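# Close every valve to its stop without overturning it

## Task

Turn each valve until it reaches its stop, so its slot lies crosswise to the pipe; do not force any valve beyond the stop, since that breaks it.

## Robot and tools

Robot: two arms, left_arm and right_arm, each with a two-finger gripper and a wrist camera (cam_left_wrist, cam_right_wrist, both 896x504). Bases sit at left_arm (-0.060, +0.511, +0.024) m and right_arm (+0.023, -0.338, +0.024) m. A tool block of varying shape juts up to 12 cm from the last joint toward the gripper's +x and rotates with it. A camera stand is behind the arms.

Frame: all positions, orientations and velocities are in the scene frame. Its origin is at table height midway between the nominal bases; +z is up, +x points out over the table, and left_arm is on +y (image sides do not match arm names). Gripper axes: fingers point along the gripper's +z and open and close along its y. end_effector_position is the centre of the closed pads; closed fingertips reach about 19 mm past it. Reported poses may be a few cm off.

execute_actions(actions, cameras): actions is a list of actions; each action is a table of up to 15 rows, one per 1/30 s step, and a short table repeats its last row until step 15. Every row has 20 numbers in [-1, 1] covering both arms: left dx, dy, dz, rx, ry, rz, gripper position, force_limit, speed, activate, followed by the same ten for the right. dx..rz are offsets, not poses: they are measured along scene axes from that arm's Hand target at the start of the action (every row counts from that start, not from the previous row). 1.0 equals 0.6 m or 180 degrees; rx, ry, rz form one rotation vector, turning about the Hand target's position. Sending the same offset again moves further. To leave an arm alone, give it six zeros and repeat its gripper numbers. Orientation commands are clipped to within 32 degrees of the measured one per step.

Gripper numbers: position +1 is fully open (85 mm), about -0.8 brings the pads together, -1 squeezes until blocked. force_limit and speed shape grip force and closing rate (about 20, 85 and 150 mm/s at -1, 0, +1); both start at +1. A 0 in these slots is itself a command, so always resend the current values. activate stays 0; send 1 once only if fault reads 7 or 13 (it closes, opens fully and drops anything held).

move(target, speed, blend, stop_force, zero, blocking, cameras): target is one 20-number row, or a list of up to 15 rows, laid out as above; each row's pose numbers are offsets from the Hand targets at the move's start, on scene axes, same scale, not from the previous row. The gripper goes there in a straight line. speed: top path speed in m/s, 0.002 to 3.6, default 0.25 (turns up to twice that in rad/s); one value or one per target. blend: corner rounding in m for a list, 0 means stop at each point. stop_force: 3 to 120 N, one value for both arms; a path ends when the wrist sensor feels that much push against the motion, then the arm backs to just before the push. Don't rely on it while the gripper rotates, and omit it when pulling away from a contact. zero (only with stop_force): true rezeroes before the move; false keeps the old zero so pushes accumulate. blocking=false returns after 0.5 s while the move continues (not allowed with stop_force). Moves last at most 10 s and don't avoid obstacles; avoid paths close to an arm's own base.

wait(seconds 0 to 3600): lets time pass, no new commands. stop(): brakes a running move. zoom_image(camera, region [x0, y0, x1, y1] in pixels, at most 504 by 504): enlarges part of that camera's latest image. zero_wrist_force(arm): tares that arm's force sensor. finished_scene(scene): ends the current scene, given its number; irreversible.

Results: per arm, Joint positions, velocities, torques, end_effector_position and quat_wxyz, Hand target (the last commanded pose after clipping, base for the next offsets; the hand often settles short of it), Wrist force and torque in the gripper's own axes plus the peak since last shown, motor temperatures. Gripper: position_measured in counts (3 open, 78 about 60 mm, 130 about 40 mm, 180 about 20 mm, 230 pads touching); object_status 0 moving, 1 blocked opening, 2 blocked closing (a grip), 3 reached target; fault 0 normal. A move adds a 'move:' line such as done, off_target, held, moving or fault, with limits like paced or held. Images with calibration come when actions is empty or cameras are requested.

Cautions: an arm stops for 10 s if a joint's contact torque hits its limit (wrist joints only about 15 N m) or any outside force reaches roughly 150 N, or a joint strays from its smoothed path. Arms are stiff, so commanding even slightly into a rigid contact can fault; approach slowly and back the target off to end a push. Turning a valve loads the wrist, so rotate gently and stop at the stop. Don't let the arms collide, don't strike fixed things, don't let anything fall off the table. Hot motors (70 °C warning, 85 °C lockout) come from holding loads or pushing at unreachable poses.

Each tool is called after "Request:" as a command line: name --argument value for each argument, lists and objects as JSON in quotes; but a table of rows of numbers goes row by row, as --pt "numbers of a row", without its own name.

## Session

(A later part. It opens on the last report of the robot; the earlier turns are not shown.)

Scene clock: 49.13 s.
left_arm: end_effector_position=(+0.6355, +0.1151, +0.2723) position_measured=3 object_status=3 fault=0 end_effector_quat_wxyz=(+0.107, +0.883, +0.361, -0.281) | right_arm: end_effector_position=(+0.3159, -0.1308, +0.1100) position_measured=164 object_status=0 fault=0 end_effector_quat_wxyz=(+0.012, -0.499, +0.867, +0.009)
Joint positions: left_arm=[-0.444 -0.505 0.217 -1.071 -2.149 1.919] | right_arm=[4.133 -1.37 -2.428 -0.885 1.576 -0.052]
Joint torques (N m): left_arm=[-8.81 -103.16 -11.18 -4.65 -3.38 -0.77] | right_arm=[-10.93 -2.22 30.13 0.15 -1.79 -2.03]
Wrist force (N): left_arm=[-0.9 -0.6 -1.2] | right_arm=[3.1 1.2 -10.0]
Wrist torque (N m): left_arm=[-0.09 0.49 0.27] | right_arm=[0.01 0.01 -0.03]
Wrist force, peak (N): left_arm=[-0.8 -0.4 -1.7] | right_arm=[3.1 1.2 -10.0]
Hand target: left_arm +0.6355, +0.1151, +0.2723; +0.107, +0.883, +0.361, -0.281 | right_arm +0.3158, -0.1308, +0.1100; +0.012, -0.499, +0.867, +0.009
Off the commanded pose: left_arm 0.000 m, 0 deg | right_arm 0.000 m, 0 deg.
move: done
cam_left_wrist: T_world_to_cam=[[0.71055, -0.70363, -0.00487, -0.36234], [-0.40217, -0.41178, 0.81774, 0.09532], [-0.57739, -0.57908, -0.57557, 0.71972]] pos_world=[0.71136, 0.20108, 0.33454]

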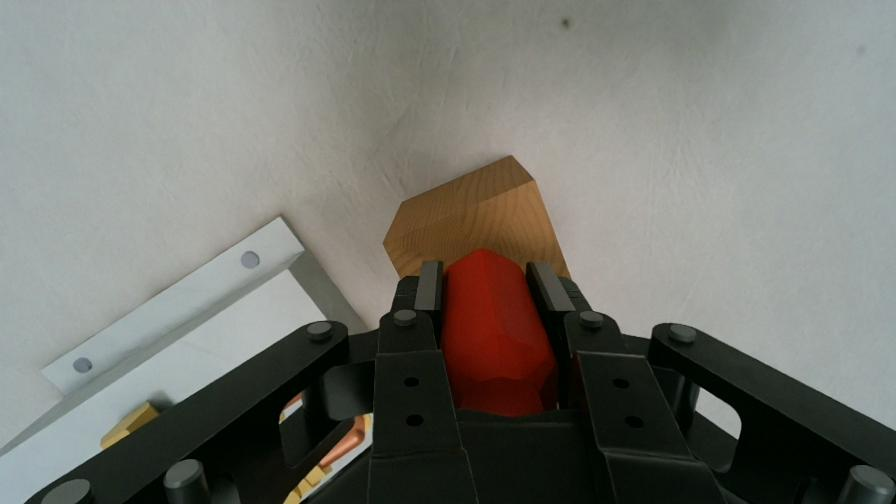

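Request:
move --target '[0,0,0,0,0,0,1,1,1,0,0,0,0.25,0,0,0,-1,0,-1,0]' --speed 0.1 --cameras '["cam_left_wrist"]'

Scene clock: 51.57 s.
left_arm: end_effector_position=(+0.6355, +0.1151, +0.2723) position_measured=3 object_status=3 fault=0 end_effector_quat_wxyz=(+0.107, +0.883, +0.361, -0.281) | right_arm: end_effector_position=(+0.3159, -0.1307, +0.2601) position_measured=164 object_status=2 fault=0 end_effector_quat_wxyz=(+0.012, -0.499, +0.867, +0.009)
Joint positions: left_arm=[-0.444 -0.505 0.217 -1.071 -2.149 1.919] | right_arm=[4.133 -1.183 -2.128 -1.371 1.576 -0.052]
Joint torques (N m): left_arm=[-8.84 -102.57 -10.91 -4.69 -3.26 -0.85] | right_arm=[14.43 -3.73 12.12 4.09 1.75 1.99]
Wrist force (N): left_arm=[-0.7 -0.1 -1.2] | right_arm=[0.3 0.0 0.2]
Wrist torque (N m): left_arm=[-0.01 0.44 0.27] | right_arm=[-0.01 -0.05 -0.03]
Wrist force, peak (N): left_arm=[-1.4 -0.4 -1.3] | right_arm=[3.3 1.2 -10.1]
Hand target: left_arm +0.6355, +0.1151, +0.2723; +0.107, +0.883, +0.361, -0.281 | right_arm +0.3158, -0.1308, +0.2600; +0.012, -0.499, +0.867, +0.009
Off the commanded pose: left_arm 0.000 m, 0 deg | right_arm 0.000 m, 0 deg.
move: done
cam_left_wrist: T_world_to_cam=[[0.71055, -0.70363, -0.00487, -0.36234], [-0.40217, -0.41178, 0.81774, 0.09532], [-0.57739, -0.57908, -0.57557, 0.71972]] pos_world=[0.71136, 0.20108, 0.33454]

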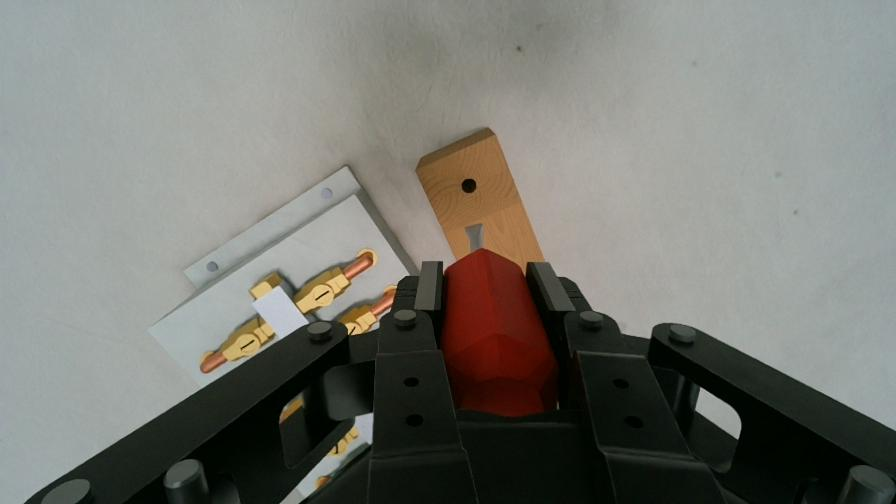

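Request:
zoom_image --camera "cam_left_wrist" --region '[420, 180, 540, 300]'

Request:
zoom_image --camera "cam_left_wrist" --region '[140, 150, 440, 450]'

Scaled by 4.200 from the camera's image (finer frame: 1280x720).

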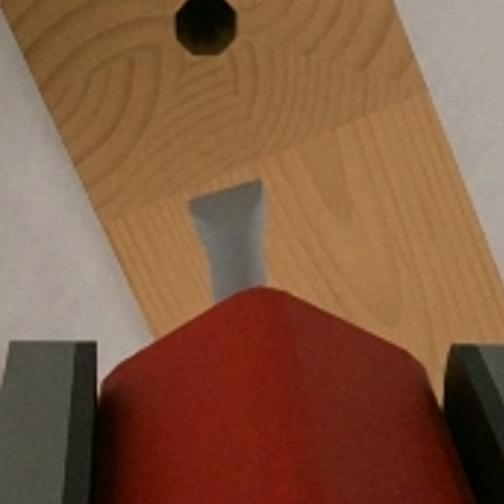

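Scaled by 1.680 from the camera's image (finer frame: 1280x720).

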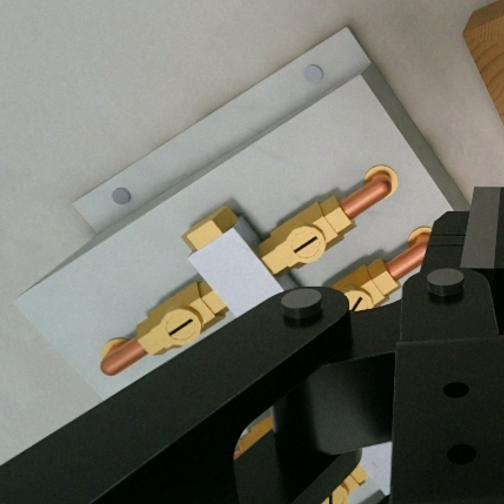

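Request:
move --target '[-0.3,0.55,0.2,0.216,-0.216,0,1,1,1,0,0.1897,0.0455,-0.0833,-0.0183,-0.0852,0.0772,-1,0,-1,0]' --cameras '["cam_left_wrist"]'

Request:
zoom_image --camera "cam_left_wrist" --region '[380, 130, 580, 290]'

Scene clock: 64.93 s.
left_arm: end_effector_position=(+0.4555, +0.4449, +0.3923) position_measured=3 object_status=3 fault=0 end_effector_quat_wxyz=(-0.075, +0.910, +0.378, +0.156) | right_arm: end_effector_position=(+0.4297, -0.1036, +0.2099) position_measured=164 object_status=2 fault=0 end_effector_quat_wxyz=(+0.112, -0.596, +0.791, -0.081)
Joint positions: left_arm=[-0.5 -1.653 1.608 -1.585 -1.227 1.801] | right_arm=[4.078 -1.413 -2.166 -0.962 1.352 -0.374]
Joint torques (N m): left_arm=[7.49 -25.04 -25.79 -0.79 2.23 0.67] | right_arm=[12.94 33.95 23.37 1.15 1.89 1.43]
Wrist force (N): left_arm=[0.1 -0.4 -0.9] | right_arm=[0.1 0.3 0.3]
Wrist torque (N m): left_arm=[-0.14 0.12 0.26] | right_arm=[-0.03 -0.04 0.09]
Wrist force, peak (N): left_arm=[-2.8 0.0 -1.3] | right_arm=[0.3 1.0 0.4]
Hand target: left_arm +0.4555, +0.4451, +0.3923; -0.076, +0.909, +0.378, +0.156 | right_arm +0.4297, -0.1035, +0.2100; +0.112, -0.596, +0.791, -0.081
Off the commanded pose: left_arm 0.000 m, 0 deg | right_arm 0.000 m, 0 deg.
move: done
cam_left_wrist: T_world_to_cam=[[0.71179, -0.70239, 0.00142, -0.00535], [-0.70239, -0.71179, -0.00197, 0.65251], [0.0024, 0.00041, -1, 0.52048]] pos_world=[0.46087, 0.46048, 0.52177]

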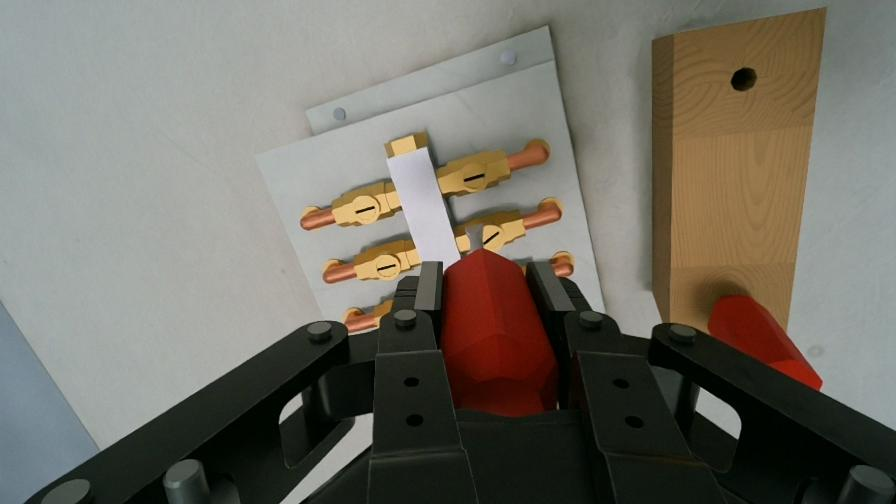

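Scaled by 2.520 from the camera's image (finer frame: 1280x720).

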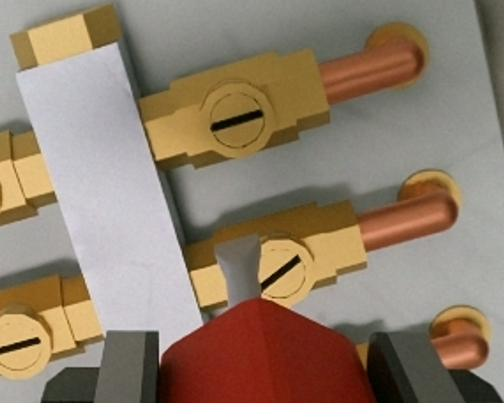

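Request:
move --target '[0,0,0,0,0,0,1,1,1,0,0.011,-0.0177,-0.0315,0,0,0,-1,0,-1,0]' --speed 0.1 --cameras '["cam_left_wrist"]'

Request:
zoom_image --camera "cam_left_wrist" --region '[400, 150, 540, 270]'

Scene clock: 67.57 s.
left_arm: end_effector_position=(+0.4555, +0.4451, +0.3923) position_measured=3 object_status=3 fault=0 end_effector_quat_wxyz=(-0.076, +0.909, +0.378, +0.156) | right_arm: end_effector_position=(+0.4362, -0.1142, +0.1910) position_measured=164 object_status=2 fault=0 end_effector_quat_wxyz=(+0.112, -0.596, +0.791, -0.081)
Joint positions: left_arm=[-0.5 -1.653 1.608 -1.585 -1.226 1.801] | right_arm=[4.048 -1.438 -2.202 -0.896 1.357 -0.404]
Joint torques (N m): left_arm=[7.1 -40.66 -11.62 -0.74 2.69 0.66] | right_arm=[15.45 34.14 38.27 2.28 -2.09 1.55]
Wrist force (N): left_arm=[0.1 0.1 -0.9] | right_arm=[0.0 0.4 0.5]
Wrist torque (N m): left_arm=[-0.07 0.12 0.26] | right_arm=[-0.02 -0.02 0.10]
Wrist force, peak (N): left_arm=[0.3 -0.3 -1.3] | right_arm=[-1.7 0.6 -2.3]
Hand target: left_arm +0.4555, +0.4451, +0.3923; -0.076, +0.909, +0.378, +0.156 | right_arm +0.4363, -0.1141, +0.1911; +0.112, -0.596, +0.791, -0.081
Off the commanded pose: left_arm 0.000 m, 0 deg | right_arm 0.000 m, 0 deg.
move: done
cam_left_wrist: T_world_to_cam=[[0.71189, -0.70229, 0.00121, -0.00519], [-0.70228, -0.71189, -0.00219, 0.65262], [0.0024, 0.00071, -1, 0.52034]] pos_world=[0.46077, 0.46058, 0.52177]

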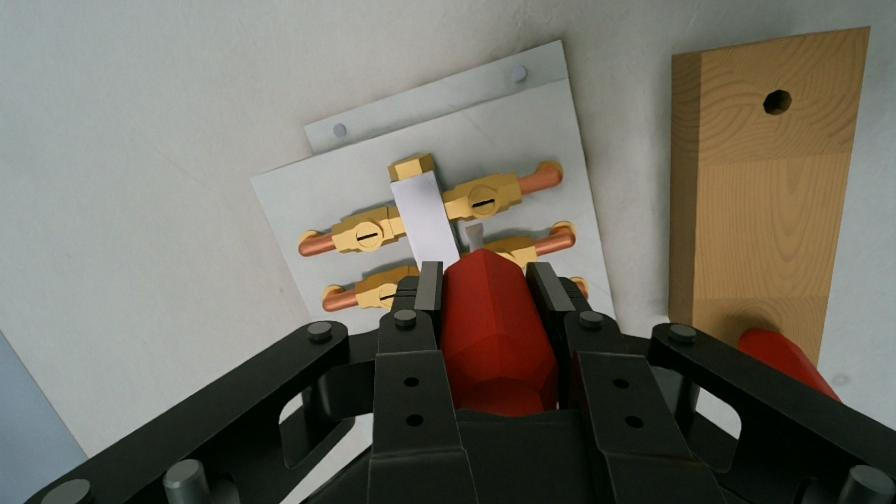

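Scaled by 3.600 from the camera's image (finer frame: 1280x720).

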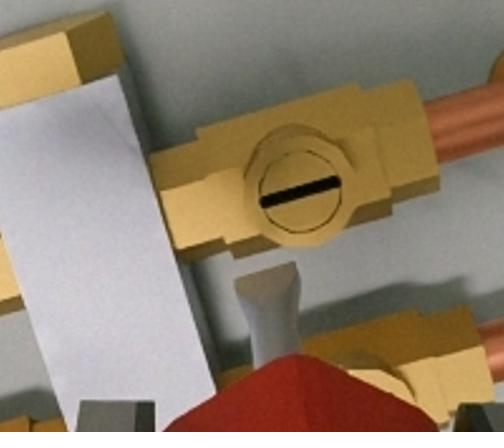

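Request:
move --target '[0,0,0,0,0,0,1,1,1,0,-0.0062,-0.007,-0.0225,0,0,0,-1,0,-1,0]' --speed 0.05 --cameras '["cam_left_wrist"]'

Request:
zoom_image --camera "cam_left_wrist" --region '[400, 150, 540, 270]'

Scene clock: 69.47 s.
left_arm: end_effector_position=(+0.4555, +0.4451, +0.3923) position_measured=3 object_status=3 fault=0 end_effector_quat_wxyz=(-0.076, +0.909, +0.378, +0.156) | right_arm: end_effector_position=(+0.4325, -0.1183, +0.1775) position_measured=164 object_status=2 fault=0 end_effector_quat_wxyz=(+0.112, -0.596, +0.791, -0.081)
Joint positions: left_arm=[-0.5 -1.653 1.608 -1.585 -1.226 1.801] | right_arm=[4.049 -1.443 -2.237 -0.855 1.357 -0.403]
Joint torques (N m): left_arm=[6.89 -41.24 -12.3 -0.68 2.62 0.65] | right_arm=[12.93 14.96 37.25 0.38 -3.18 1.43]
Wrist force (N): left_arm=[0.2 -0.3 -1.2] | right_arm=[0.0 0.5 0.3]
Wrist torque (N m): left_arm=[-0.13 0.10 0.27] | right_arm=[-0.01 -0.04 0.09]
Wrist force, peak (N): left_arm=[-0.1 -0.2 -1.4] | right_arm=[0.4 0.9 1.3]
Hand target: left_arm +0.4555, +0.4451, +0.3923; -0.076, +0.909, +0.378, +0.156 | right_arm +0.4325, -0.1183, +0.1776; +0.112, -0.596, +0.791, -0.081
Off the commanded pose: left_arm 0.000 m, 0 deg | right_arm 0.000 m, 0 deg.
move: done
cam_left_wrist: T_world_to_cam=[[0.71189, -0.70229, 0.00121, -0.00519], [-0.70228, -0.71189, -0.00219, 0.65262], [0.0024, 0.00071, -1, 0.52034]] pos_world=[0.46077, 0.46058, 0.52177]

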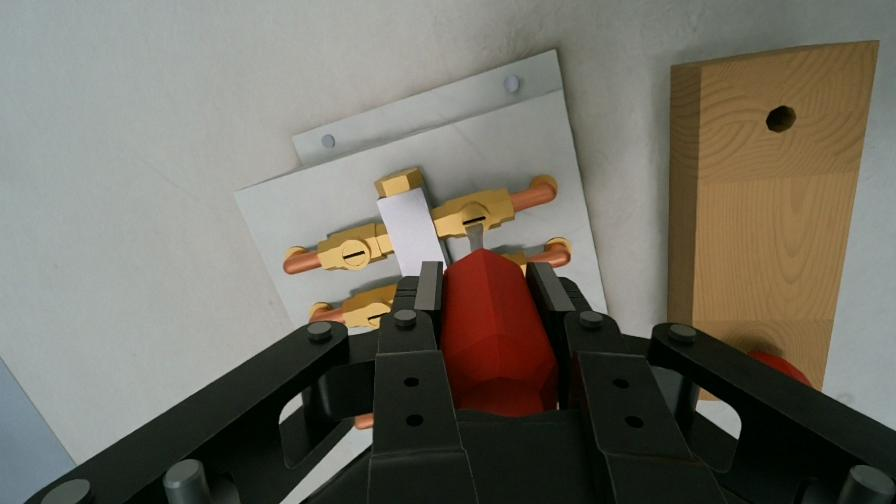

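Scaled by 3.600 from the camera's image (finer frame: 1280x720).

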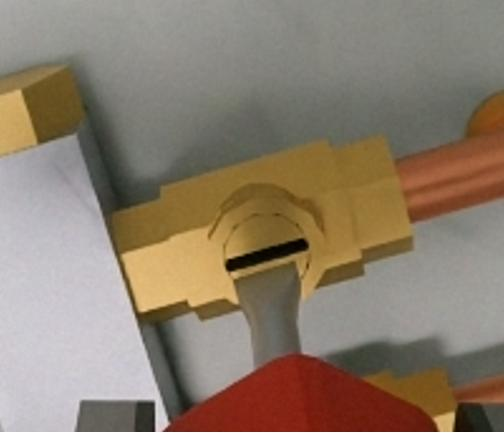

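Request:
move --target '[0,0,0,0,0,0,1,1,1,0,0.0027,0.0025,-0.0113,0,0,0,-1,0,-1,0]' --speed 0.05 --cameras '["cam_left_wrist"]'

Request:
zoom_image --camera "cam_left_wrist" --region '[434, 190, 514, 260]'

Scene clock: 71.10 s.
left_arm: end_effector_position=(+0.4555, +0.4451, +0.3923) position_measured=3 object_status=3 fault=0 end_effector_quat_wxyz=(-0.076, +0.909, +0.378, +0.156) | right_arm: end_effector_position=(+0.4341, -0.1168, +0.1708) position_measured=164 object_status=2 fault=0 end_effector_quat_wxyz=(+0.112, -0.596, +0.791, -0.081)
Joint positions: left_arm=[-0.5 -1.653 1.608 -1.585 -1.226 1.801] | right_arm=[4.048 -1.459 -2.244 -0.832 1.357 -0.404]
Joint torques (N m): left_arm=[7.51 -41.65 -12.54 -0.86 2.69 0.52] | right_arm=[-21.31 4.58 16.23 -1.43 -0.33 -1.18]
Wrist force (N): left_arm=[0.4 -0.1 -0.9] | right_arm=[-0.8 11.5 -47.6]
Wrist torque (N m): left_arm=[-0.09 0.07 0.26] | right_arm=[-0.90 0.02 0.10]
Wrist force, peak (N): left_arm=[0.2 -0.1 -1.5] | right_arm=[-0.9 11.9 -49.1]
Hand target: left_arm +0.4555, +0.4451, +0.3923; -0.076, +0.909, +0.378, +0.156 | right_arm +0.4342, -0.1168, +0.1708; +0.112, -0.596, +0.791, -0.081
Off the commanded pose: left_arm 0.000 m, 0 deg | right_arm 0.000 m, 0 deg.
move: done
cam_left_wrist: T_world_to_cam=[[0.71189, -0.70229, 0.00121, -0.00519], [-0.70228, -0.71189, -0.00219, 0.65262], [0.0024, 0.00071, -1, 0.52034]] pos_world=[0.46077, 0.46058, 0.52177]

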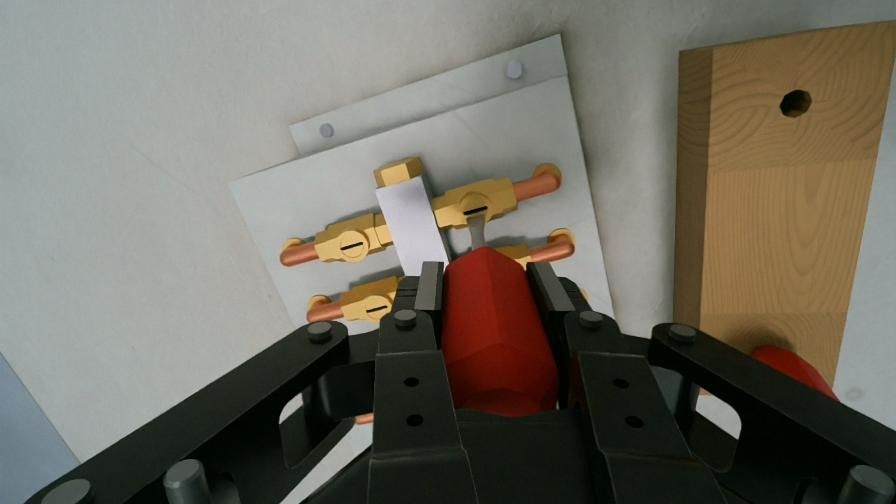

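Scaled by 6.300 from the camera's image (finer frame: 1280x720).

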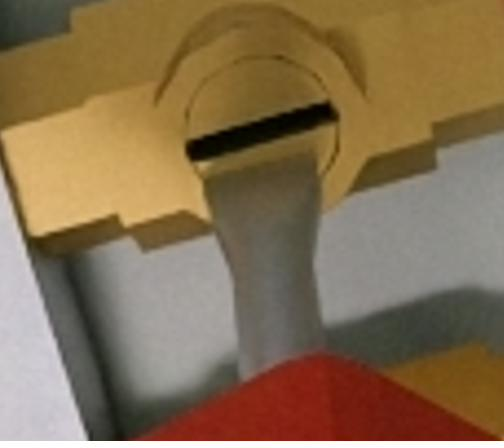

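Request:
move --pt "0 0 0 0 0 0 1 1 1 0 -0.0014 0 0.0048 0 0 0 -1 0 -1 0" --pt "0 0 0 0 0 0 1 1 1 0 -0.0025 -0.004 0.0045 0 0 0 -1 0 -1 0" --speed 0.03 --cameras '["cam_left_wrist"]'

Request:
zoom_image --camera "cam_left_wrist" --region '[434, 190, 514, 260]'

Scene clock: 72.60 s.
left_arm: end_effector_position=(+0.4555, +0.4451, +0.3923) position_measured=3 object_status=3 fault=0 end_effector_quat_wxyz=(-0.076, +0.909, +0.378, +0.156) | right_arm: end_effector_position=(+0.4326, -0.1193, +0.1736) position_measured=164 object_status=2 fault=0 end_effector_quat_wxyz=(+0.112, -0.596, +0.791, -0.081)
Joint positions: left_arm=[-0.5 -1.653 1.608 -1.585 -1.226 1.801] | right_arm=[4.047 -1.448 -2.245 -0.842 1.357 -0.405]
Joint torques (N m): left_arm=[7.35 -41.36 -12.02 -0.73 2.72 0.47] | right_arm=[-1.48 3.72 28.79 6.11 2.04 0.59]
Wrist force (N): left_arm=[0.0 -0.1 -1.1] | right_arm=[-0.1 -0.3 0.8]
Wrist torque (N m): left_arm=[-0.09 0.13 0.26] | right_arm=[-0.13 -0.01 0.09]
Wrist force, peak (N): left_arm=[0.2 -0.2 -1.4] | right_arm=[-1.0 11.8 -47.7]
Hand target: left_arm +0.4555, +0.4451, +0.3923; -0.076, +0.909, +0.378, +0.156 | right_arm +0.4327, -0.1192, +0.1735; +0.112, -0.596, +0.791, -0.081
Off the commanded pose: left_arm 0.000 m, 0 deg | right_arm 0.000 m, 0 deg.
move: done
cam_left_wrist: T_world_to_cam=[[0.71189, -0.70229, 0.00121, -0.00519], [-0.70228, -0.71189, -0.00219, 0.65262], [0.0024, 0.00071, -1, 0.52034]] pos_world=[0.46077, 0.46058, 0.52177]

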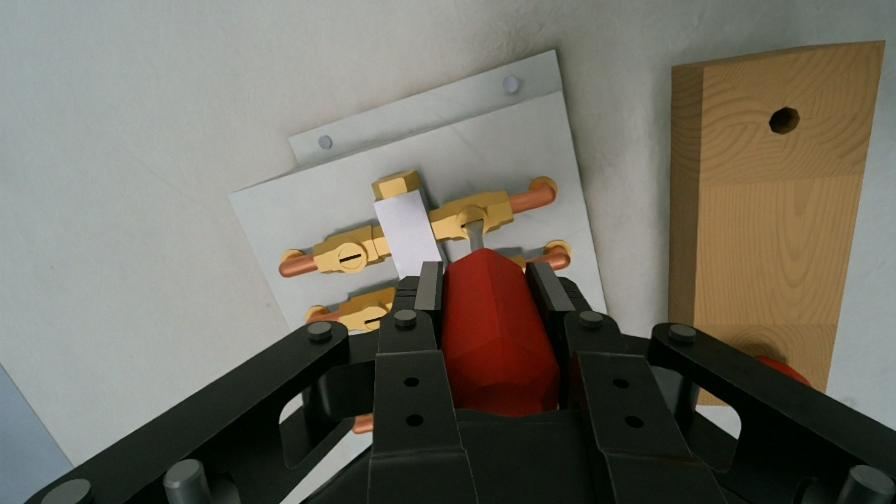

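Scaled by 6.300 from the camera's image (finer frame: 1280x720).

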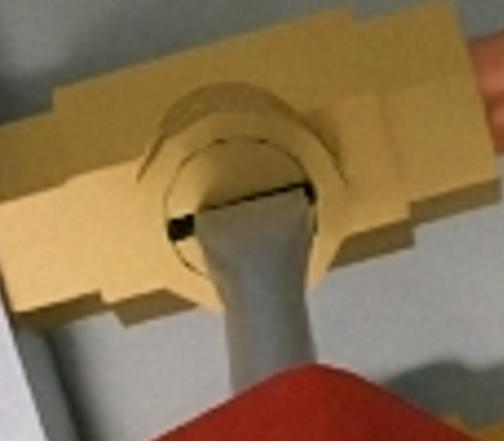

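Request:
move --target '[0,0,0,0,0,0,1,1,1,0,0.0017,0.0013,0.0005,0,0,0,-1,0,-1,0]' --speed 0.03 --cameras '["cam_left_wrist"]'

Request:
zoom_image --camera "cam_left_wrist" --region '[434, 190, 514, 260]'

Request:
move --target '[0,0,0,0,0,0,1,1,1,0,0.0032,0,-0.0112,0,0,0,-1,0,-1,0]' --speed 0.01 --stop_force 8 --cameras '["cam_left_wrist"]'

Request:
zoom_image --camera "cam_left_wrist" --region '[434, 190, 514, 260]'

Scene clock: 74.60 s.
left_arm: end_effector_position=(+0.4555, +0.4451, +0.3923) position_measured=3 object_status=3 fault=0 end_effector_quat_wxyz=(-0.076, +0.909, +0.378, +0.156) | right_arm: end_effector_position=(+0.4337, -0.1183, +0.1738) position_measured=164 object_status=2 fault=0 end_effector_quat_wxyz=(+0.112, -0.596, +0.791, -0.081)
Joint positions: left_arm=[-0.5 -1.653 1.608 -1.585 -1.226 1.801] | right_arm=[4.046 -1.451 -2.241 -0.842 1.358 -0.406]
Joint torques (N m): left_arm=[7.29 -40.91 -12.19 -0.8 2.65 0.47] | right_arm=[-12.62 34.6 6.74 0.28 1.75 -2.56]
Wrist force (N): left_arm=[-0.1 0.0 -0.8] | right_arm=[0.0 -0.1 0.7]
Wrist torque (N m): left_arm=[-0.08 0.14 0.26] | right_arm=[-0.10 -0.02 0.09]
Wrist force, peak (N): left_arm=[0.1 -0.3 -1.3] | right_arm=[-0.5 -0.3 0.9]
Hand target: left_arm +0.4555, +0.4451, +0.3923; -0.076, +0.909, +0.378, +0.156 | right_arm +0.4337, -0.1184, +0.1738; +0.112, -0.596, +0.791, -0.081
Off the commanded pose: left_arm 0.000 m, 0 deg | right_arm 0.000 m, 0 deg.
move: done
cam_left_wrist: T_world_to_cam=[[0.71189, -0.70229, 0.00121, -0.00519], [-0.70228, -0.71189, -0.00219, 0.65262], [0.0024, 0.00071, -1, 0.52034]] pos_world=[0.46077, 0.46058, 0.52177]

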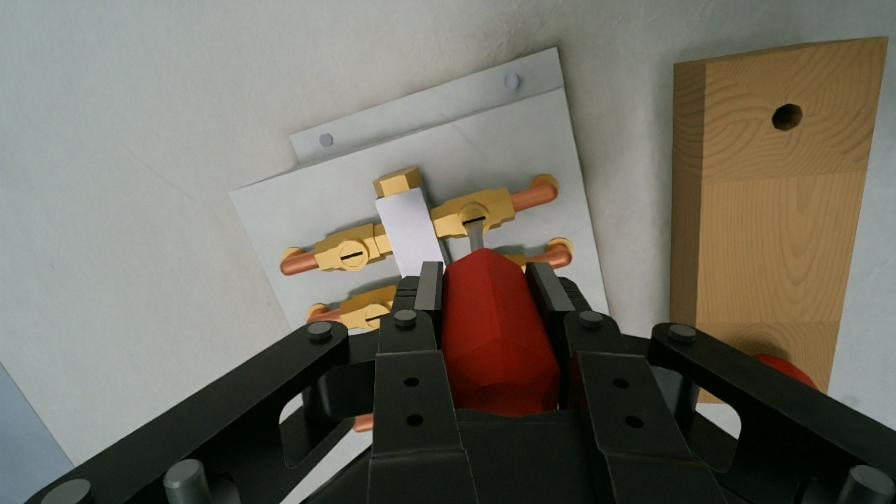

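Scaled by 6.300 from the camera's image (finer frame: 1280x720).

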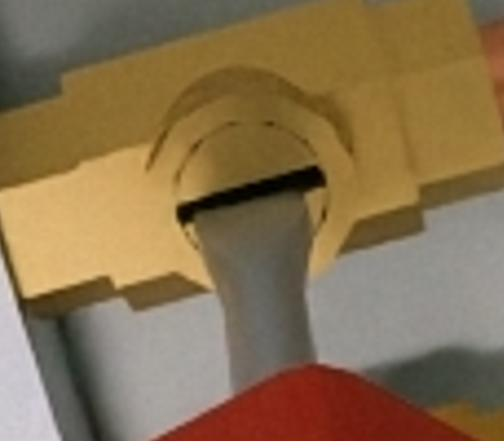

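Scene clock: 75.93 s.
left_arm: end_effector_position=(+0.4555, +0.4451, +0.3923) position_measured=3 object_status=3 fault=0 end_effector_quat_wxyz=(-0.076, +0.909, +0.378, +0.156) | right_arm: end_effector_position=(+0.4341, -0.1184, +0.1725) position_measured=164 object_status=2 fault=0 end_effector_quat_wxyz=(+0.112, -0.596, +0.791, -0.081)
Joint positions: left_arm=[-0.5 -1.653 1.608 -1.585 -1.226 1.801] | right_arm=[4.045 -1.454 -2.243 -0.837 1.358 -0.407]
Joint torques (N m): left_arm=[7.57 -42.01 -12.77 -0.85 2.7 0.45] | right_arm=[15.38 28.49 31.44 -0.06 -3.39 2.14]
Wrist force (N): left_arm=[0.1 0.1 -1.0] | right_arm=[-0.2 0.0 -10.2]
Wrist torque (N m): left_arm=[-0.07 0.11 0.27] | right_arm=[-0.13 -0.05 0.09]
Wrist force, peak (N): left_arm=[0.1 -0.2 -1.4] | right_arm=[4.7 4.2 -27.9]
Hand target: left_arm +0.4555, +0.4451, +0.3923; -0.076, +0.909, +0.378, +0.156 | right_arm +0.4341, -0.1184, +0.1725; +0.112, -0.596, +0.791, -0.081 (not the last commanded pose)
Off the commanded pose: left_arm 0.000 m, 0 deg | right_arm 0.006 m, 0 deg.
move: contact (right_arm)
cam_left_wrist: T_world_to_cam=[[0.71189, -0.70229, 0.00121, -0.00519], [-0.70228, -0.71189, -0.00219, 0.65262], [0.0024, 0.00071, -1, 0.52034]] pos_world=[0.46077, 0.46058, 0.52177]

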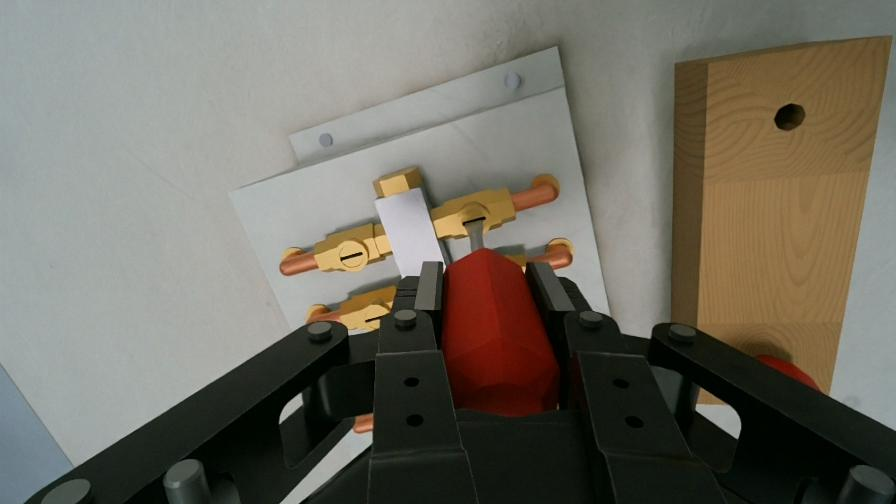

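Scaled by 6.300 from the camera's image (finer frame: 1280x720).

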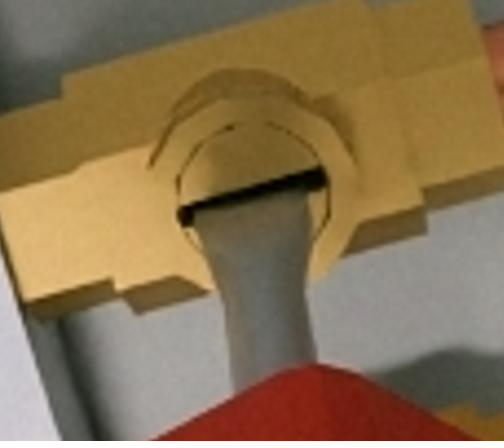

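Request:
move --pt "0 0 0 0 0 0 1 1 1 0 -0.0005 0 0.002 0 0 0 -1 0 -1 0" --pt "0 0 0 0 0 0 1 1 1 0 -0.0009 -0.0014 0.0019 0 0 0 -1 0 -1 0" --speed 0.03

Request:
move --target '[0,0,0,0,0,0,1,1,1,0,0.0032,0,-0.0112,0,0,0,-1,0,-1,0]' --speed 0.01 --stop_force 8 --cameras '["cam_left_wrist"]'

Request:
zoom_image --camera "cam_left_wrist" --region '[434, 190, 514, 260]'

Scene clock: 77.90 s.
left_arm: end_effector_position=(+0.4555, +0.4451, +0.3923) position_measured=3 object_status=3 fault=0 end_effector_quat_wxyz=(-0.076, +0.909, +0.378, +0.156) | right_arm: end_effector_position=(+0.4336, -0.1192, +0.1737) position_measured=164 object_status=2 fault=0 end_effector_quat_wxyz=(+0.112, -0.596, +0.791, -0.081)
Joint positions: left_arm=[-0.5 -1.653 1.608 -1.585 -1.226 1.801] | right_arm=[4.045 -1.45 -2.243 -0.841 1.358 -0.407]
Joint torques (N m): left_arm=[7.02 -41.66 -12.22 -0.97 2.65 0.28] | right_arm=[-11.83 24.84 8.05 6.51 0.99 -2.59]
Wrist force (N): left_arm=[0.2 -0.2 -1.1] | right_arm=[0.1 -0.3 0.9]
Wrist torque (N m): left_arm=[-0.11 0.11 0.27] | right_arm=[-0.13 -0.04 0.08]
Wrist force, peak (N): left_arm=[-0.1 -0.2 -1.3] | right_arm=[-0.2 0.0 -10.5]
Hand target: left_arm +0.4555, +0.4451, +0.3923; -0.076, +0.909, +0.378, +0.156 | right_arm +0.4336, -0.1193, +0.1736; +0.112, -0.596, +0.791, -0.081
Off the commanded pose: left_arm 0.000 m, 0 deg | right_arm 0.000 m, 0 deg.
move: done

Scene clock: 79.20 s.
left_arm: end_effector_position=(+0.4555, +0.4451, +0.3923) position_measured=3 object_status=3 fault=0 end_effector_quat_wxyz=(-0.076, +0.909, +0.378, +0.156) | right_arm: end_effector_position=(+0.4340, -0.1192, +0.1724) position_measured=164 object_status=2 fault=0 end_effector_quat_wxyz=(+0.112, -0.596, +0.791, -0.081)
Joint positions: left_arm=[-0.5 -1.653 1.608 -1.585 -1.226 1.801] | right_arm=[4.044 -1.453 -2.245 -0.836 1.358 -0.408]
Joint torques (N m): left_arm=[6.96 -40.96 -12.74 -0.81 2.66 0.21] | right_arm=[15.31 28.62 32.71 0.07 -3.49 1.98]
Wrist force (N): left_arm=[0.3 0.1 -0.7] | right_arm=[0.5 0.6 -10.4]
Wrist torque (N m): left_arm=[-0.07 0.08 0.27] | right_arm=[-0.20 -0.02 0.08]
Wrist force, peak (N): left_arm=[-0.2 -0.3 -1.5] | right_arm=[4.7 4.6 -27.1]
Hand target: left_arm +0.4555, +0.4451, +0.3923; -0.076, +0.909, +0.378, +0.156 | right_arm +0.4340, -0.1192, +0.1724; +0.112, -0.596, +0.791, -0.081 (not the last commanded pose)
Off the commanded pose: left_arm 0.000 m, 0 deg | right_arm 0.006 m, 0 deg.
move: contact (right_arm)
cam_left_wrist: T_world_to_cam=[[0.71189, -0.70229, 0.00121, -0.00519], [-0.70228, -0.71189, -0.00219, 0.65262], [0.0024, 0.00071, -1, 0.52034]] pos_world=[0.46077, 0.46058, 0.52177]

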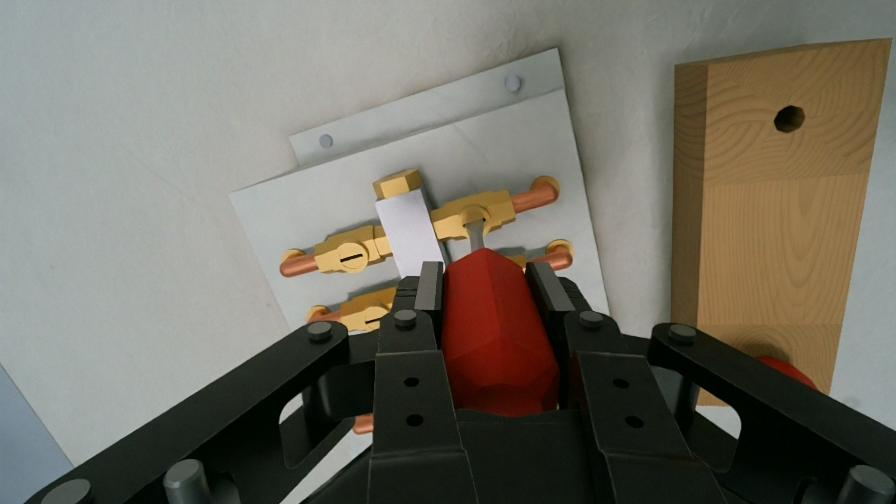

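Scaled by 6.300 from the camera's image (finer frame: 1280x720).

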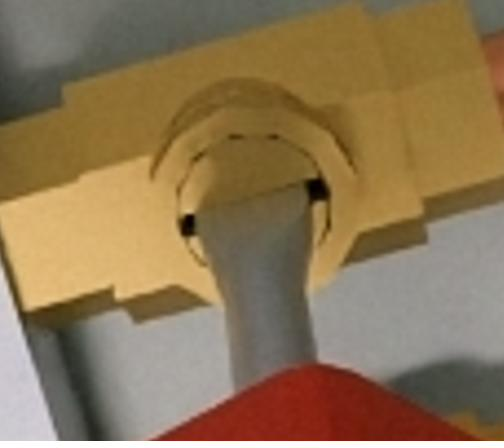

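Request:
move --pt "0 0 0 0 0 0 1 1 1 0 -0.0003 0 0.001 0.0031 0.0001 -0.0107 -1 0 -1 0" --pt "0 0 0 0 0 0 1 1 1 0 0.0001 0.0006 -0.0004 0.0031 0.0001 -0.0107 -1 0 -1 0" --speed 0.02 --cameras '["cam_left_wrist"]'

Request:
zoom_image --camera "cam_left_wrist" --region '[434, 190, 514, 260]'

Scene clock: 81.53 s.
left_arm: end_effector_position=(+0.4555, +0.4451, +0.3923) position_measured=3 object_status=3 fault=0 end_effector_quat_wxyz=(-0.076, +0.909, +0.378, +0.156) | right_arm: end_effector_position=(+0.4341, -0.1188, +0.1723) position_measured=164 object_status=2 fault=0 end_effector_quat_wxyz=(+0.114, -0.582, +0.801, -0.079)
Joint positions: left_arm=[-0.5 -1.653 1.608 -1.585 -1.226 1.801] | right_arm=[4.045 -1.453 -2.244 -0.835 1.358 -0.373]
Joint torques (N m): left_arm=[6.72 -41.34 -12.5 -0.88 2.74 0.16] | right_arm=[14.67 4.93 4.47 4.16 1.33 -2.01]
Wrist force (N): left_arm=[0.1 -0.2 -1.1] | right_arm=[3.0 1.6 -14.0]
Wrist torque (N m): left_arm=[-0.11 0.12 0.26] | right_arm=[-0.24 0.19 -0.03]
Wrist force, peak (N): left_arm=[0.1 0.0 -1.4] | right_arm=[3.0 1.6 -14.0]
Hand target: left_arm +0.4555, +0.4451, +0.3923; -0.076, +0.909, +0.378, +0.156 | right_arm +0.4340, -0.1189, +0.1722; +0.114, -0.582, +0.801, -0.079
Off the commanded pose: left_arm 0.000 m, 0 deg | right_arm 0.000 m, 0 deg.
move: done
cam_left_wrist: T_world_to_cam=[[0.71189, -0.70229, 0.00121, -0.00519], [-0.70228, -0.71189, -0.00219, 0.65262], [0.0024, 0.00071, -1, 0.52034]] pos_world=[0.46077, 0.46058, 0.52177]

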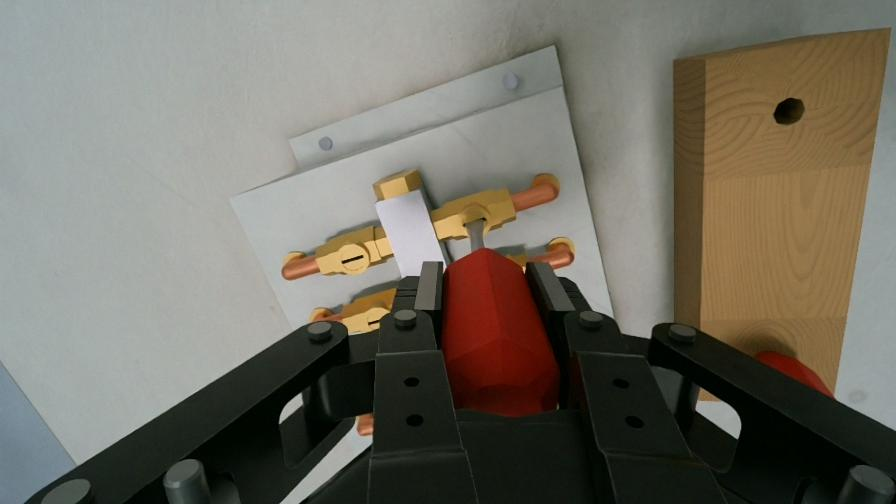

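Scaled by 6.300 from the camera's image (finer frame: 1280x720).

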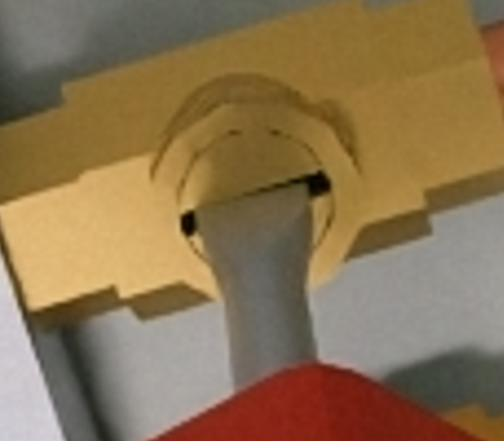

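Request:
move --target '[0,0,0,0,0,0,1,1,1,0,0.0014,0,-0.0048,0,0,0,-1,0,-1,0]' --speed 0.01 --stop_force 12 --cameras '["cam_left_wrist"]'

Request:
zoom_image --camera "cam_left_wrist" --region '[434, 190, 514, 260]'

Scene clock: 83.87 s.
left_arm: end_effector_position=(+0.4555, +0.4451, +0.3923) position_measured=3 object_status=3 fault=0 end_effector_quat_wxyz=(-0.076, +0.909, +0.378, +0.156) | right_arm: end_effector_position=(+0.4342, -0.1188, +0.1713) position_measured=164 object_status=2 fault=0 end_effector_quat_wxyz=(+0.113, -0.583, +0.801, -0.079)
Joint positions: left_arm=[-0.5 -1.653 1.608 -1.585 -1.226 1.801] | right_arm=[4.044 -1.455 -2.246 -0.832 1.358 -0.373]
Joint torques (N m): left_arm=[6.69 -41.39 -12.42 -0.87 2.66 0.21] | right_arm=[15.02 21.13 25.64 -1.03 -2.61 2.11]
Wrist force (N): left_arm=[0.3 0.1 -0.8] | right_arm=[1.6 -1.4 -24.4]
Wrist torque (N m): left_arm=[-0.07 0.09 0.27] | right_arm=[-0.04 0.08 -0.30]
Wrist force, peak (N): left_arm=[-0.2 0.1 -1.4] | right_arm=[4.4 1.9 -35.0]
Hand target: left_arm +0.4555, +0.4451, +0.3923; -0.076, +0.909, +0.378, +0.156 | right_arm +0.4342, -0.1188, +0.1713; +0.113, -0.583, +0.801, -0.079 (not the last commanded pose)
Off the commanded pose: left_arm 0.000 m, 0 deg | right_arm 0.002 m, 0 deg.
move: contact (right_arm)
cam_left_wrist: T_world_to_cam=[[0.71189, -0.70229, 0.00121, -0.00519], [-0.70228, -0.71189, -0.00219, 0.65262], [0.0024, 0.00071, -1, 0.52034]] pos_world=[0.46077, 0.46058, 0.52177]

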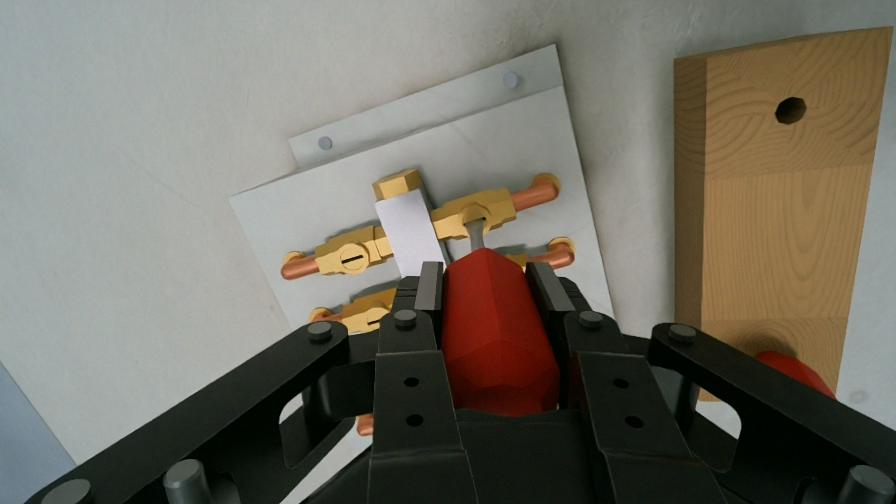

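Scaled by 6.300 from the camera's image (finer frame: 1280x720).

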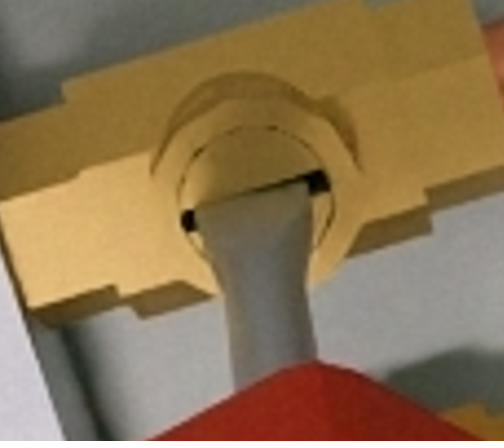

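Request:
zoom_image --camera "cam_left_wrist" --region '[456, 208, 492, 236]'

Scaled by 14.000 from the camera's image (finer frame: 1280x720).

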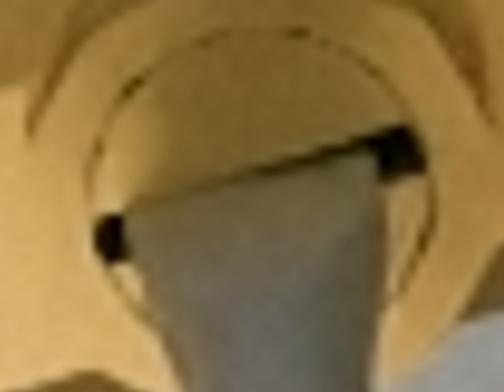

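Request:
move --pt "0 0 0 0 0 0 1 1 1 0 -0.0007 0 0.0024 0 0 0 -1 0 -1 0" --pt "0 0 0 0 0 0 1 1 1 0 -0.0005 0.0005 0.0024 -0.0018 0 0.0063 -1 0 -1 0" --speed 0.02

Request:
move --target '[0,0,0,0,0,0,1,1,1,0,0.0028,0,-0.0096,0,0,0,-1,0,-1,0]' --speed 0.01 --stop_force 12 --cameras '["cam_left_wrist"]'

Request:
zoom_image --camera "cam_left_wrist" --region '[456, 208, 492, 236]'

Scene clock: 87.10 s.
left_arm: end_effector_position=(+0.4555, +0.4451, +0.3923) position_measured=3 object_status=3 fault=0 end_effector_quat_wxyz=(-0.076, +0.909, +0.378, +0.156) | right_arm: end_effector_position=(+0.4339, -0.1185, +0.1728) position_measured=164 object_status=2 fault=0 end_effector_quat_wxyz=(+0.113, -0.591, +0.795, -0.080)
Joint positions: left_arm=[-0.5 -1.653 1.608 -1.585 -1.226 1.801] | right_arm=[4.046 -1.453 -2.243 -0.838 1.358 -0.393]
Joint torques (N m): left_arm=[6.3 -41.42 -12.31 -0.99 2.67 0.04] | right_arm=[14.55 2.33 36.95 5.95 1.81 1.98]
Wrist force (N): left_arm=[-0.1 0.0 -1.2] | right_arm=[0.4 -0.2 0.0]
Wrist torque (N m): left_arm=[-0.09 0.16 0.26] | right_arm=[-0.17 -0.03 0.09]
Wrist force, peak (N): left_arm=[0.5 -0.2 -1.4] | right_arm=[1.3 -1.4 -24.6]
Hand target: left_arm +0.4555, +0.4451, +0.3923; -0.076, +0.909, +0.378, +0.156 | right_arm +0.4339, -0.1185, +0.1727; +0.113, -0.591, +0.795, -0.080
Off the commanded pose: left_arm 0.000 m, 0 deg | right_arm 0.000 m, 0 deg.
move: done

Scene clock: 88.27 s.
left_arm: end_effector_position=(+0.4555, +0.4451, +0.3923) position_measured=3 object_status=3 fault=0 end_effector_quat_wxyz=(-0.076, +0.909, +0.378, +0.156) | right_arm: end_effector_position=(+0.4340, -0.1183, +0.1726) position_measured=164 object_status=2 fault=0 end_effector_quat_wxyz=(+0.113, -0.591, +0.795, -0.080)
Joint positions: left_arm=[-0.5 -1.653 1.608 -1.585 -1.226 1.801] | right_arm=[4.046 -1.454 -2.243 -0.836 1.358 -0.393]
Joint torques (N m): left_arm=[6.2 -40.57 -12.49 -0.83 2.68 -0.12] | right_arm=[14.94 30.51 33.55 0.09 -2.74 0.36]
Wrist force (N): left_arm=[0.5 0.1 -1.0] | right_arm=[0.9 -1.0 -6.6]
Wrist torque (N m): left_arm=[-0.07 0.05 0.27] | right_arm=[-0.04 0.06 0.09]
Wrist force, peak (N): left_arm=[0.1 0.0 -1.4] | right_arm=[4.9 1.9 -19.9]
Hand target: left_arm +0.4555, +0.4451, +0.3923; -0.076, +0.909, +0.378, +0.156 | right_arm +0.4340, -0.1183, +0.1726; +0.113, -0.591, +0.795, -0.080 (not the last commanded pose)
Off the commanded pose: left_arm 0.000 m, 0 deg | right_arm 0.006 m, 0 deg.
move: contact (right_arm)
cam_left_wrist: T_world_to_cam=[[0.71189, -0.70229, 0.00121, -0.00519], [-0.70228, -0.71189, -0.00219, 0.65262], [0.0024, 0.00071, -1, 0.52034]] pos_world=[0.46077, 0.46058, 0.52177]

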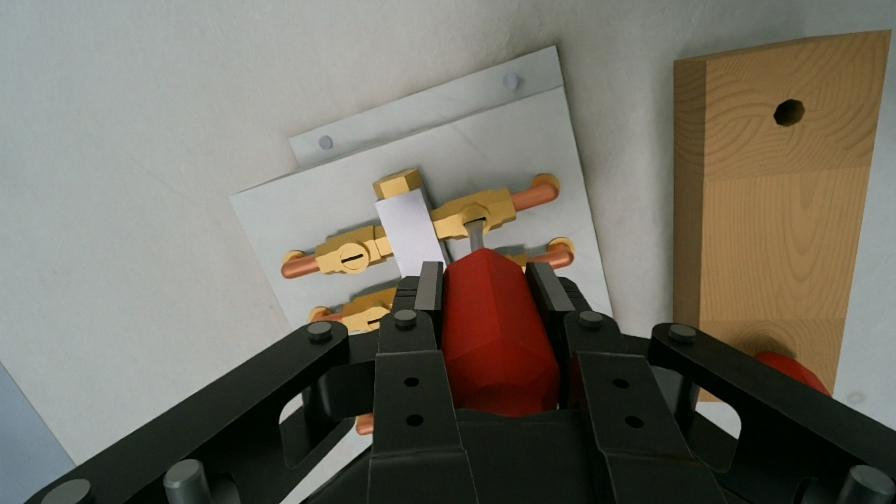

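Scaled by 14.000 from the camera's image (finer frame: 1280x720).

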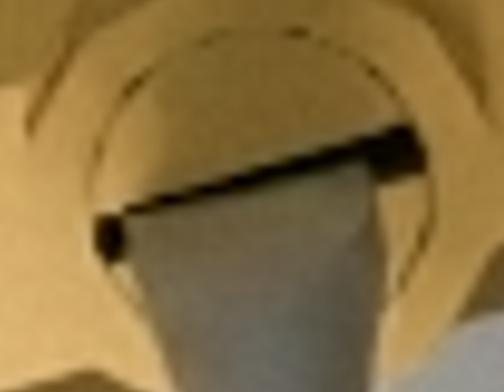

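Request:
move --pt "0 0 0 0 0 0 1 1 1 0 -0.0009 0 0.0032 0 0 0 -1 0 -1 0" --pt "0 0 0 0 0 0 1 1 1 0 0 0.0032 0.0034 0 0 0 -1 0 -1 0" --speed 0.02 --cameras '["cam_left_wrist"]'

Request:
zoom_image --camera "cam_left_wrist" --region '[456, 208, 492, 236]'

Scene clock: 90.27 s.
left_arm: end_effector_position=(+0.4555, +0.4451, +0.3923) position_measured=3 object_status=3 fault=0 end_effector_quat_wxyz=(-0.076, +0.909, +0.378, +0.156) | right_arm: end_effector_position=(+0.4341, -0.1162, +0.1747) position_measured=164 object_status=2 fault=0 end_effector_quat_wxyz=(+0.113, -0.591, +0.795, -0.080)
Joint positions: left_arm=[-0.5 -1.653 1.608 -1.585 -1.226 1.801] | right_arm=[4.049 -1.453 -2.237 -0.844 1.357 -0.39]
Joint torques (N m): left_arm=[6.54 -41.56 -12.53 -0.94 2.59 -0.11] | right_arm=[2.51 17.34 19.23 6.51 -2.8 0.2]
Wrist force (N): left_arm=[0.2 -0.3 -1.0] | right_arm=[-0.1 -0.2 0.9]
Wrist torque (N m): left_arm=[-0.12 0.10 0.27] | right_arm=[-0.11 -0.01 0.09]
Wrist force, peak (N): left_arm=[0.1 -0.3 -1.4] | right_arm=[1.2 -1.1 -6.9]
Hand target: left_arm +0.4555, +0.4451, +0.3923; -0.076, +0.909, +0.378, +0.156 | right_arm +0.4340, -0.1164, +0.1746; +0.113, -0.591, +0.795, -0.080
Off the commanded pose: left_arm 0.000 m, 0 deg | right_arm 0.000 m, 0 deg.
move: done
cam_left_wrist: T_world_to_cam=[[0.71189, -0.70229, 0.00121, -0.00519], [-0.70228, -0.71189, -0.00219, 0.65262], [0.0024, 0.00071, -1, 0.52034]] pos_world=[0.46077, 0.46058, 0.52177]

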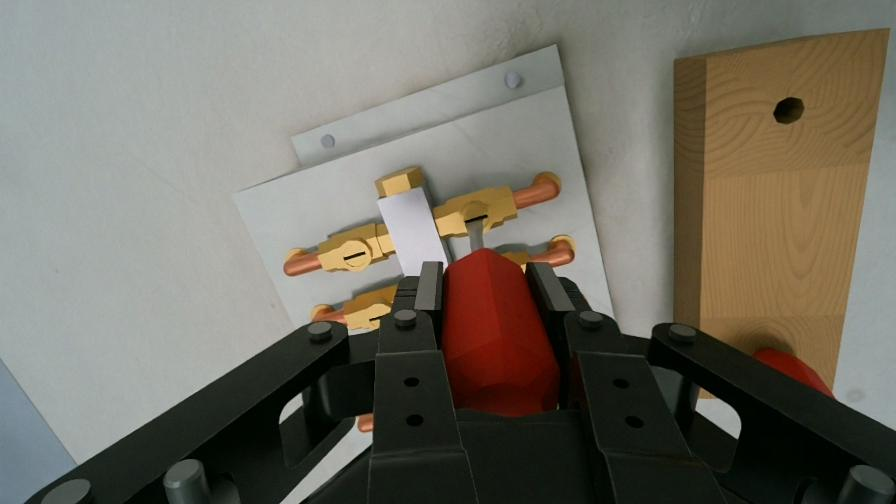

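Scaled by 14.000 from the camera's image (finer frame: 1280x720).

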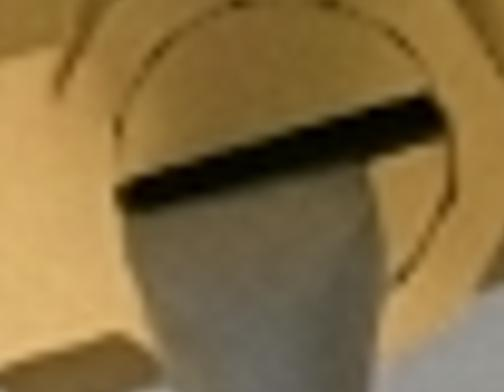

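Request:
move --target '[0,0,0,0,0,0,1,1,1,0,-0.0009,-0.0014,0,-0.0038,-0.0001,0.0134,-1,0,-1,0]' --speed 0.02 --cameras '["cam_left_wrist"]'

Request:
zoom_image --camera "cam_left_wrist" --region '[456, 208, 492, 236]'

Scene clock: 92.87 s.
left_arm: end_effector_position=(+0.4555, +0.4451, +0.3923) position_measured=3 object_status=3 fault=0 end_effector_quat_wxyz=(-0.076, +0.909, +0.378, +0.156) | right_arm: end_effector_position=(+0.4335, -0.1172, +0.1746) position_measured=164 object_status=2 fault=0 end_effector_quat_wxyz=(+0.111, -0.608, +0.782, -0.082)
Joint positions: left_arm=[-0.5 -1.653 1.608 -1.585 -1.226 1.801] | right_arm=[4.048 -1.451 -2.24 -0.844 1.357 -0.434]
Joint torques (N m): left_arm=[6.12 -41 -12.46 -1.02 2.64 -0.11] | right_arm=[-10.45 33.27 7.88 0.43 1.42 1.93]
Wrist force (N): left_arm=[0.2 -0.2 -1.1] | right_arm=[0.0 -0.3 0.7]
Wrist torque (N m): left_arm=[-0.11 0.10 0.27] | right_arm=[-0.12 -0.01 0.09]
Wrist force, peak (N): left_arm=[0.2 -0.1 -1.4] | right_arm=[-0.3 -0.2 1.0]
Hand target: left_arm +0.4555, +0.4451, +0.3923; -0.076, +0.909, +0.378, +0.156 | right_arm +0.4335, -0.1172, +0.1746; +0.111, -0.608, +0.782, -0.082
Off the commanded pose: left_arm 0.000 m, 0 deg | right_arm 0.000 m, 0 deg.
move: done
cam_left_wrist: T_world_to_cam=[[0.71189, -0.70229, 0.00121, -0.00519], [-0.70228, -0.71189, -0.00219, 0.65262], [0.0024, 0.00071, -1, 0.52034]] pos_world=[0.46077, 0.46058, 0.52177]

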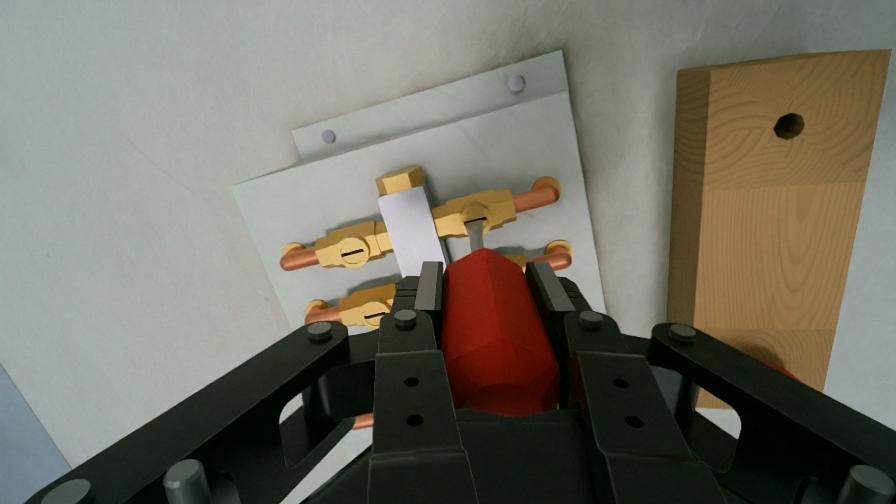

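Scaled by 14.000 from the camera's image (finer frame: 1280x720).

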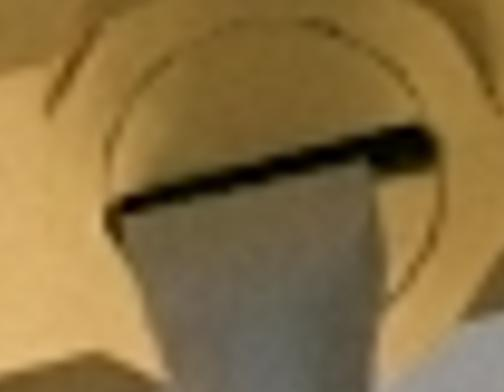

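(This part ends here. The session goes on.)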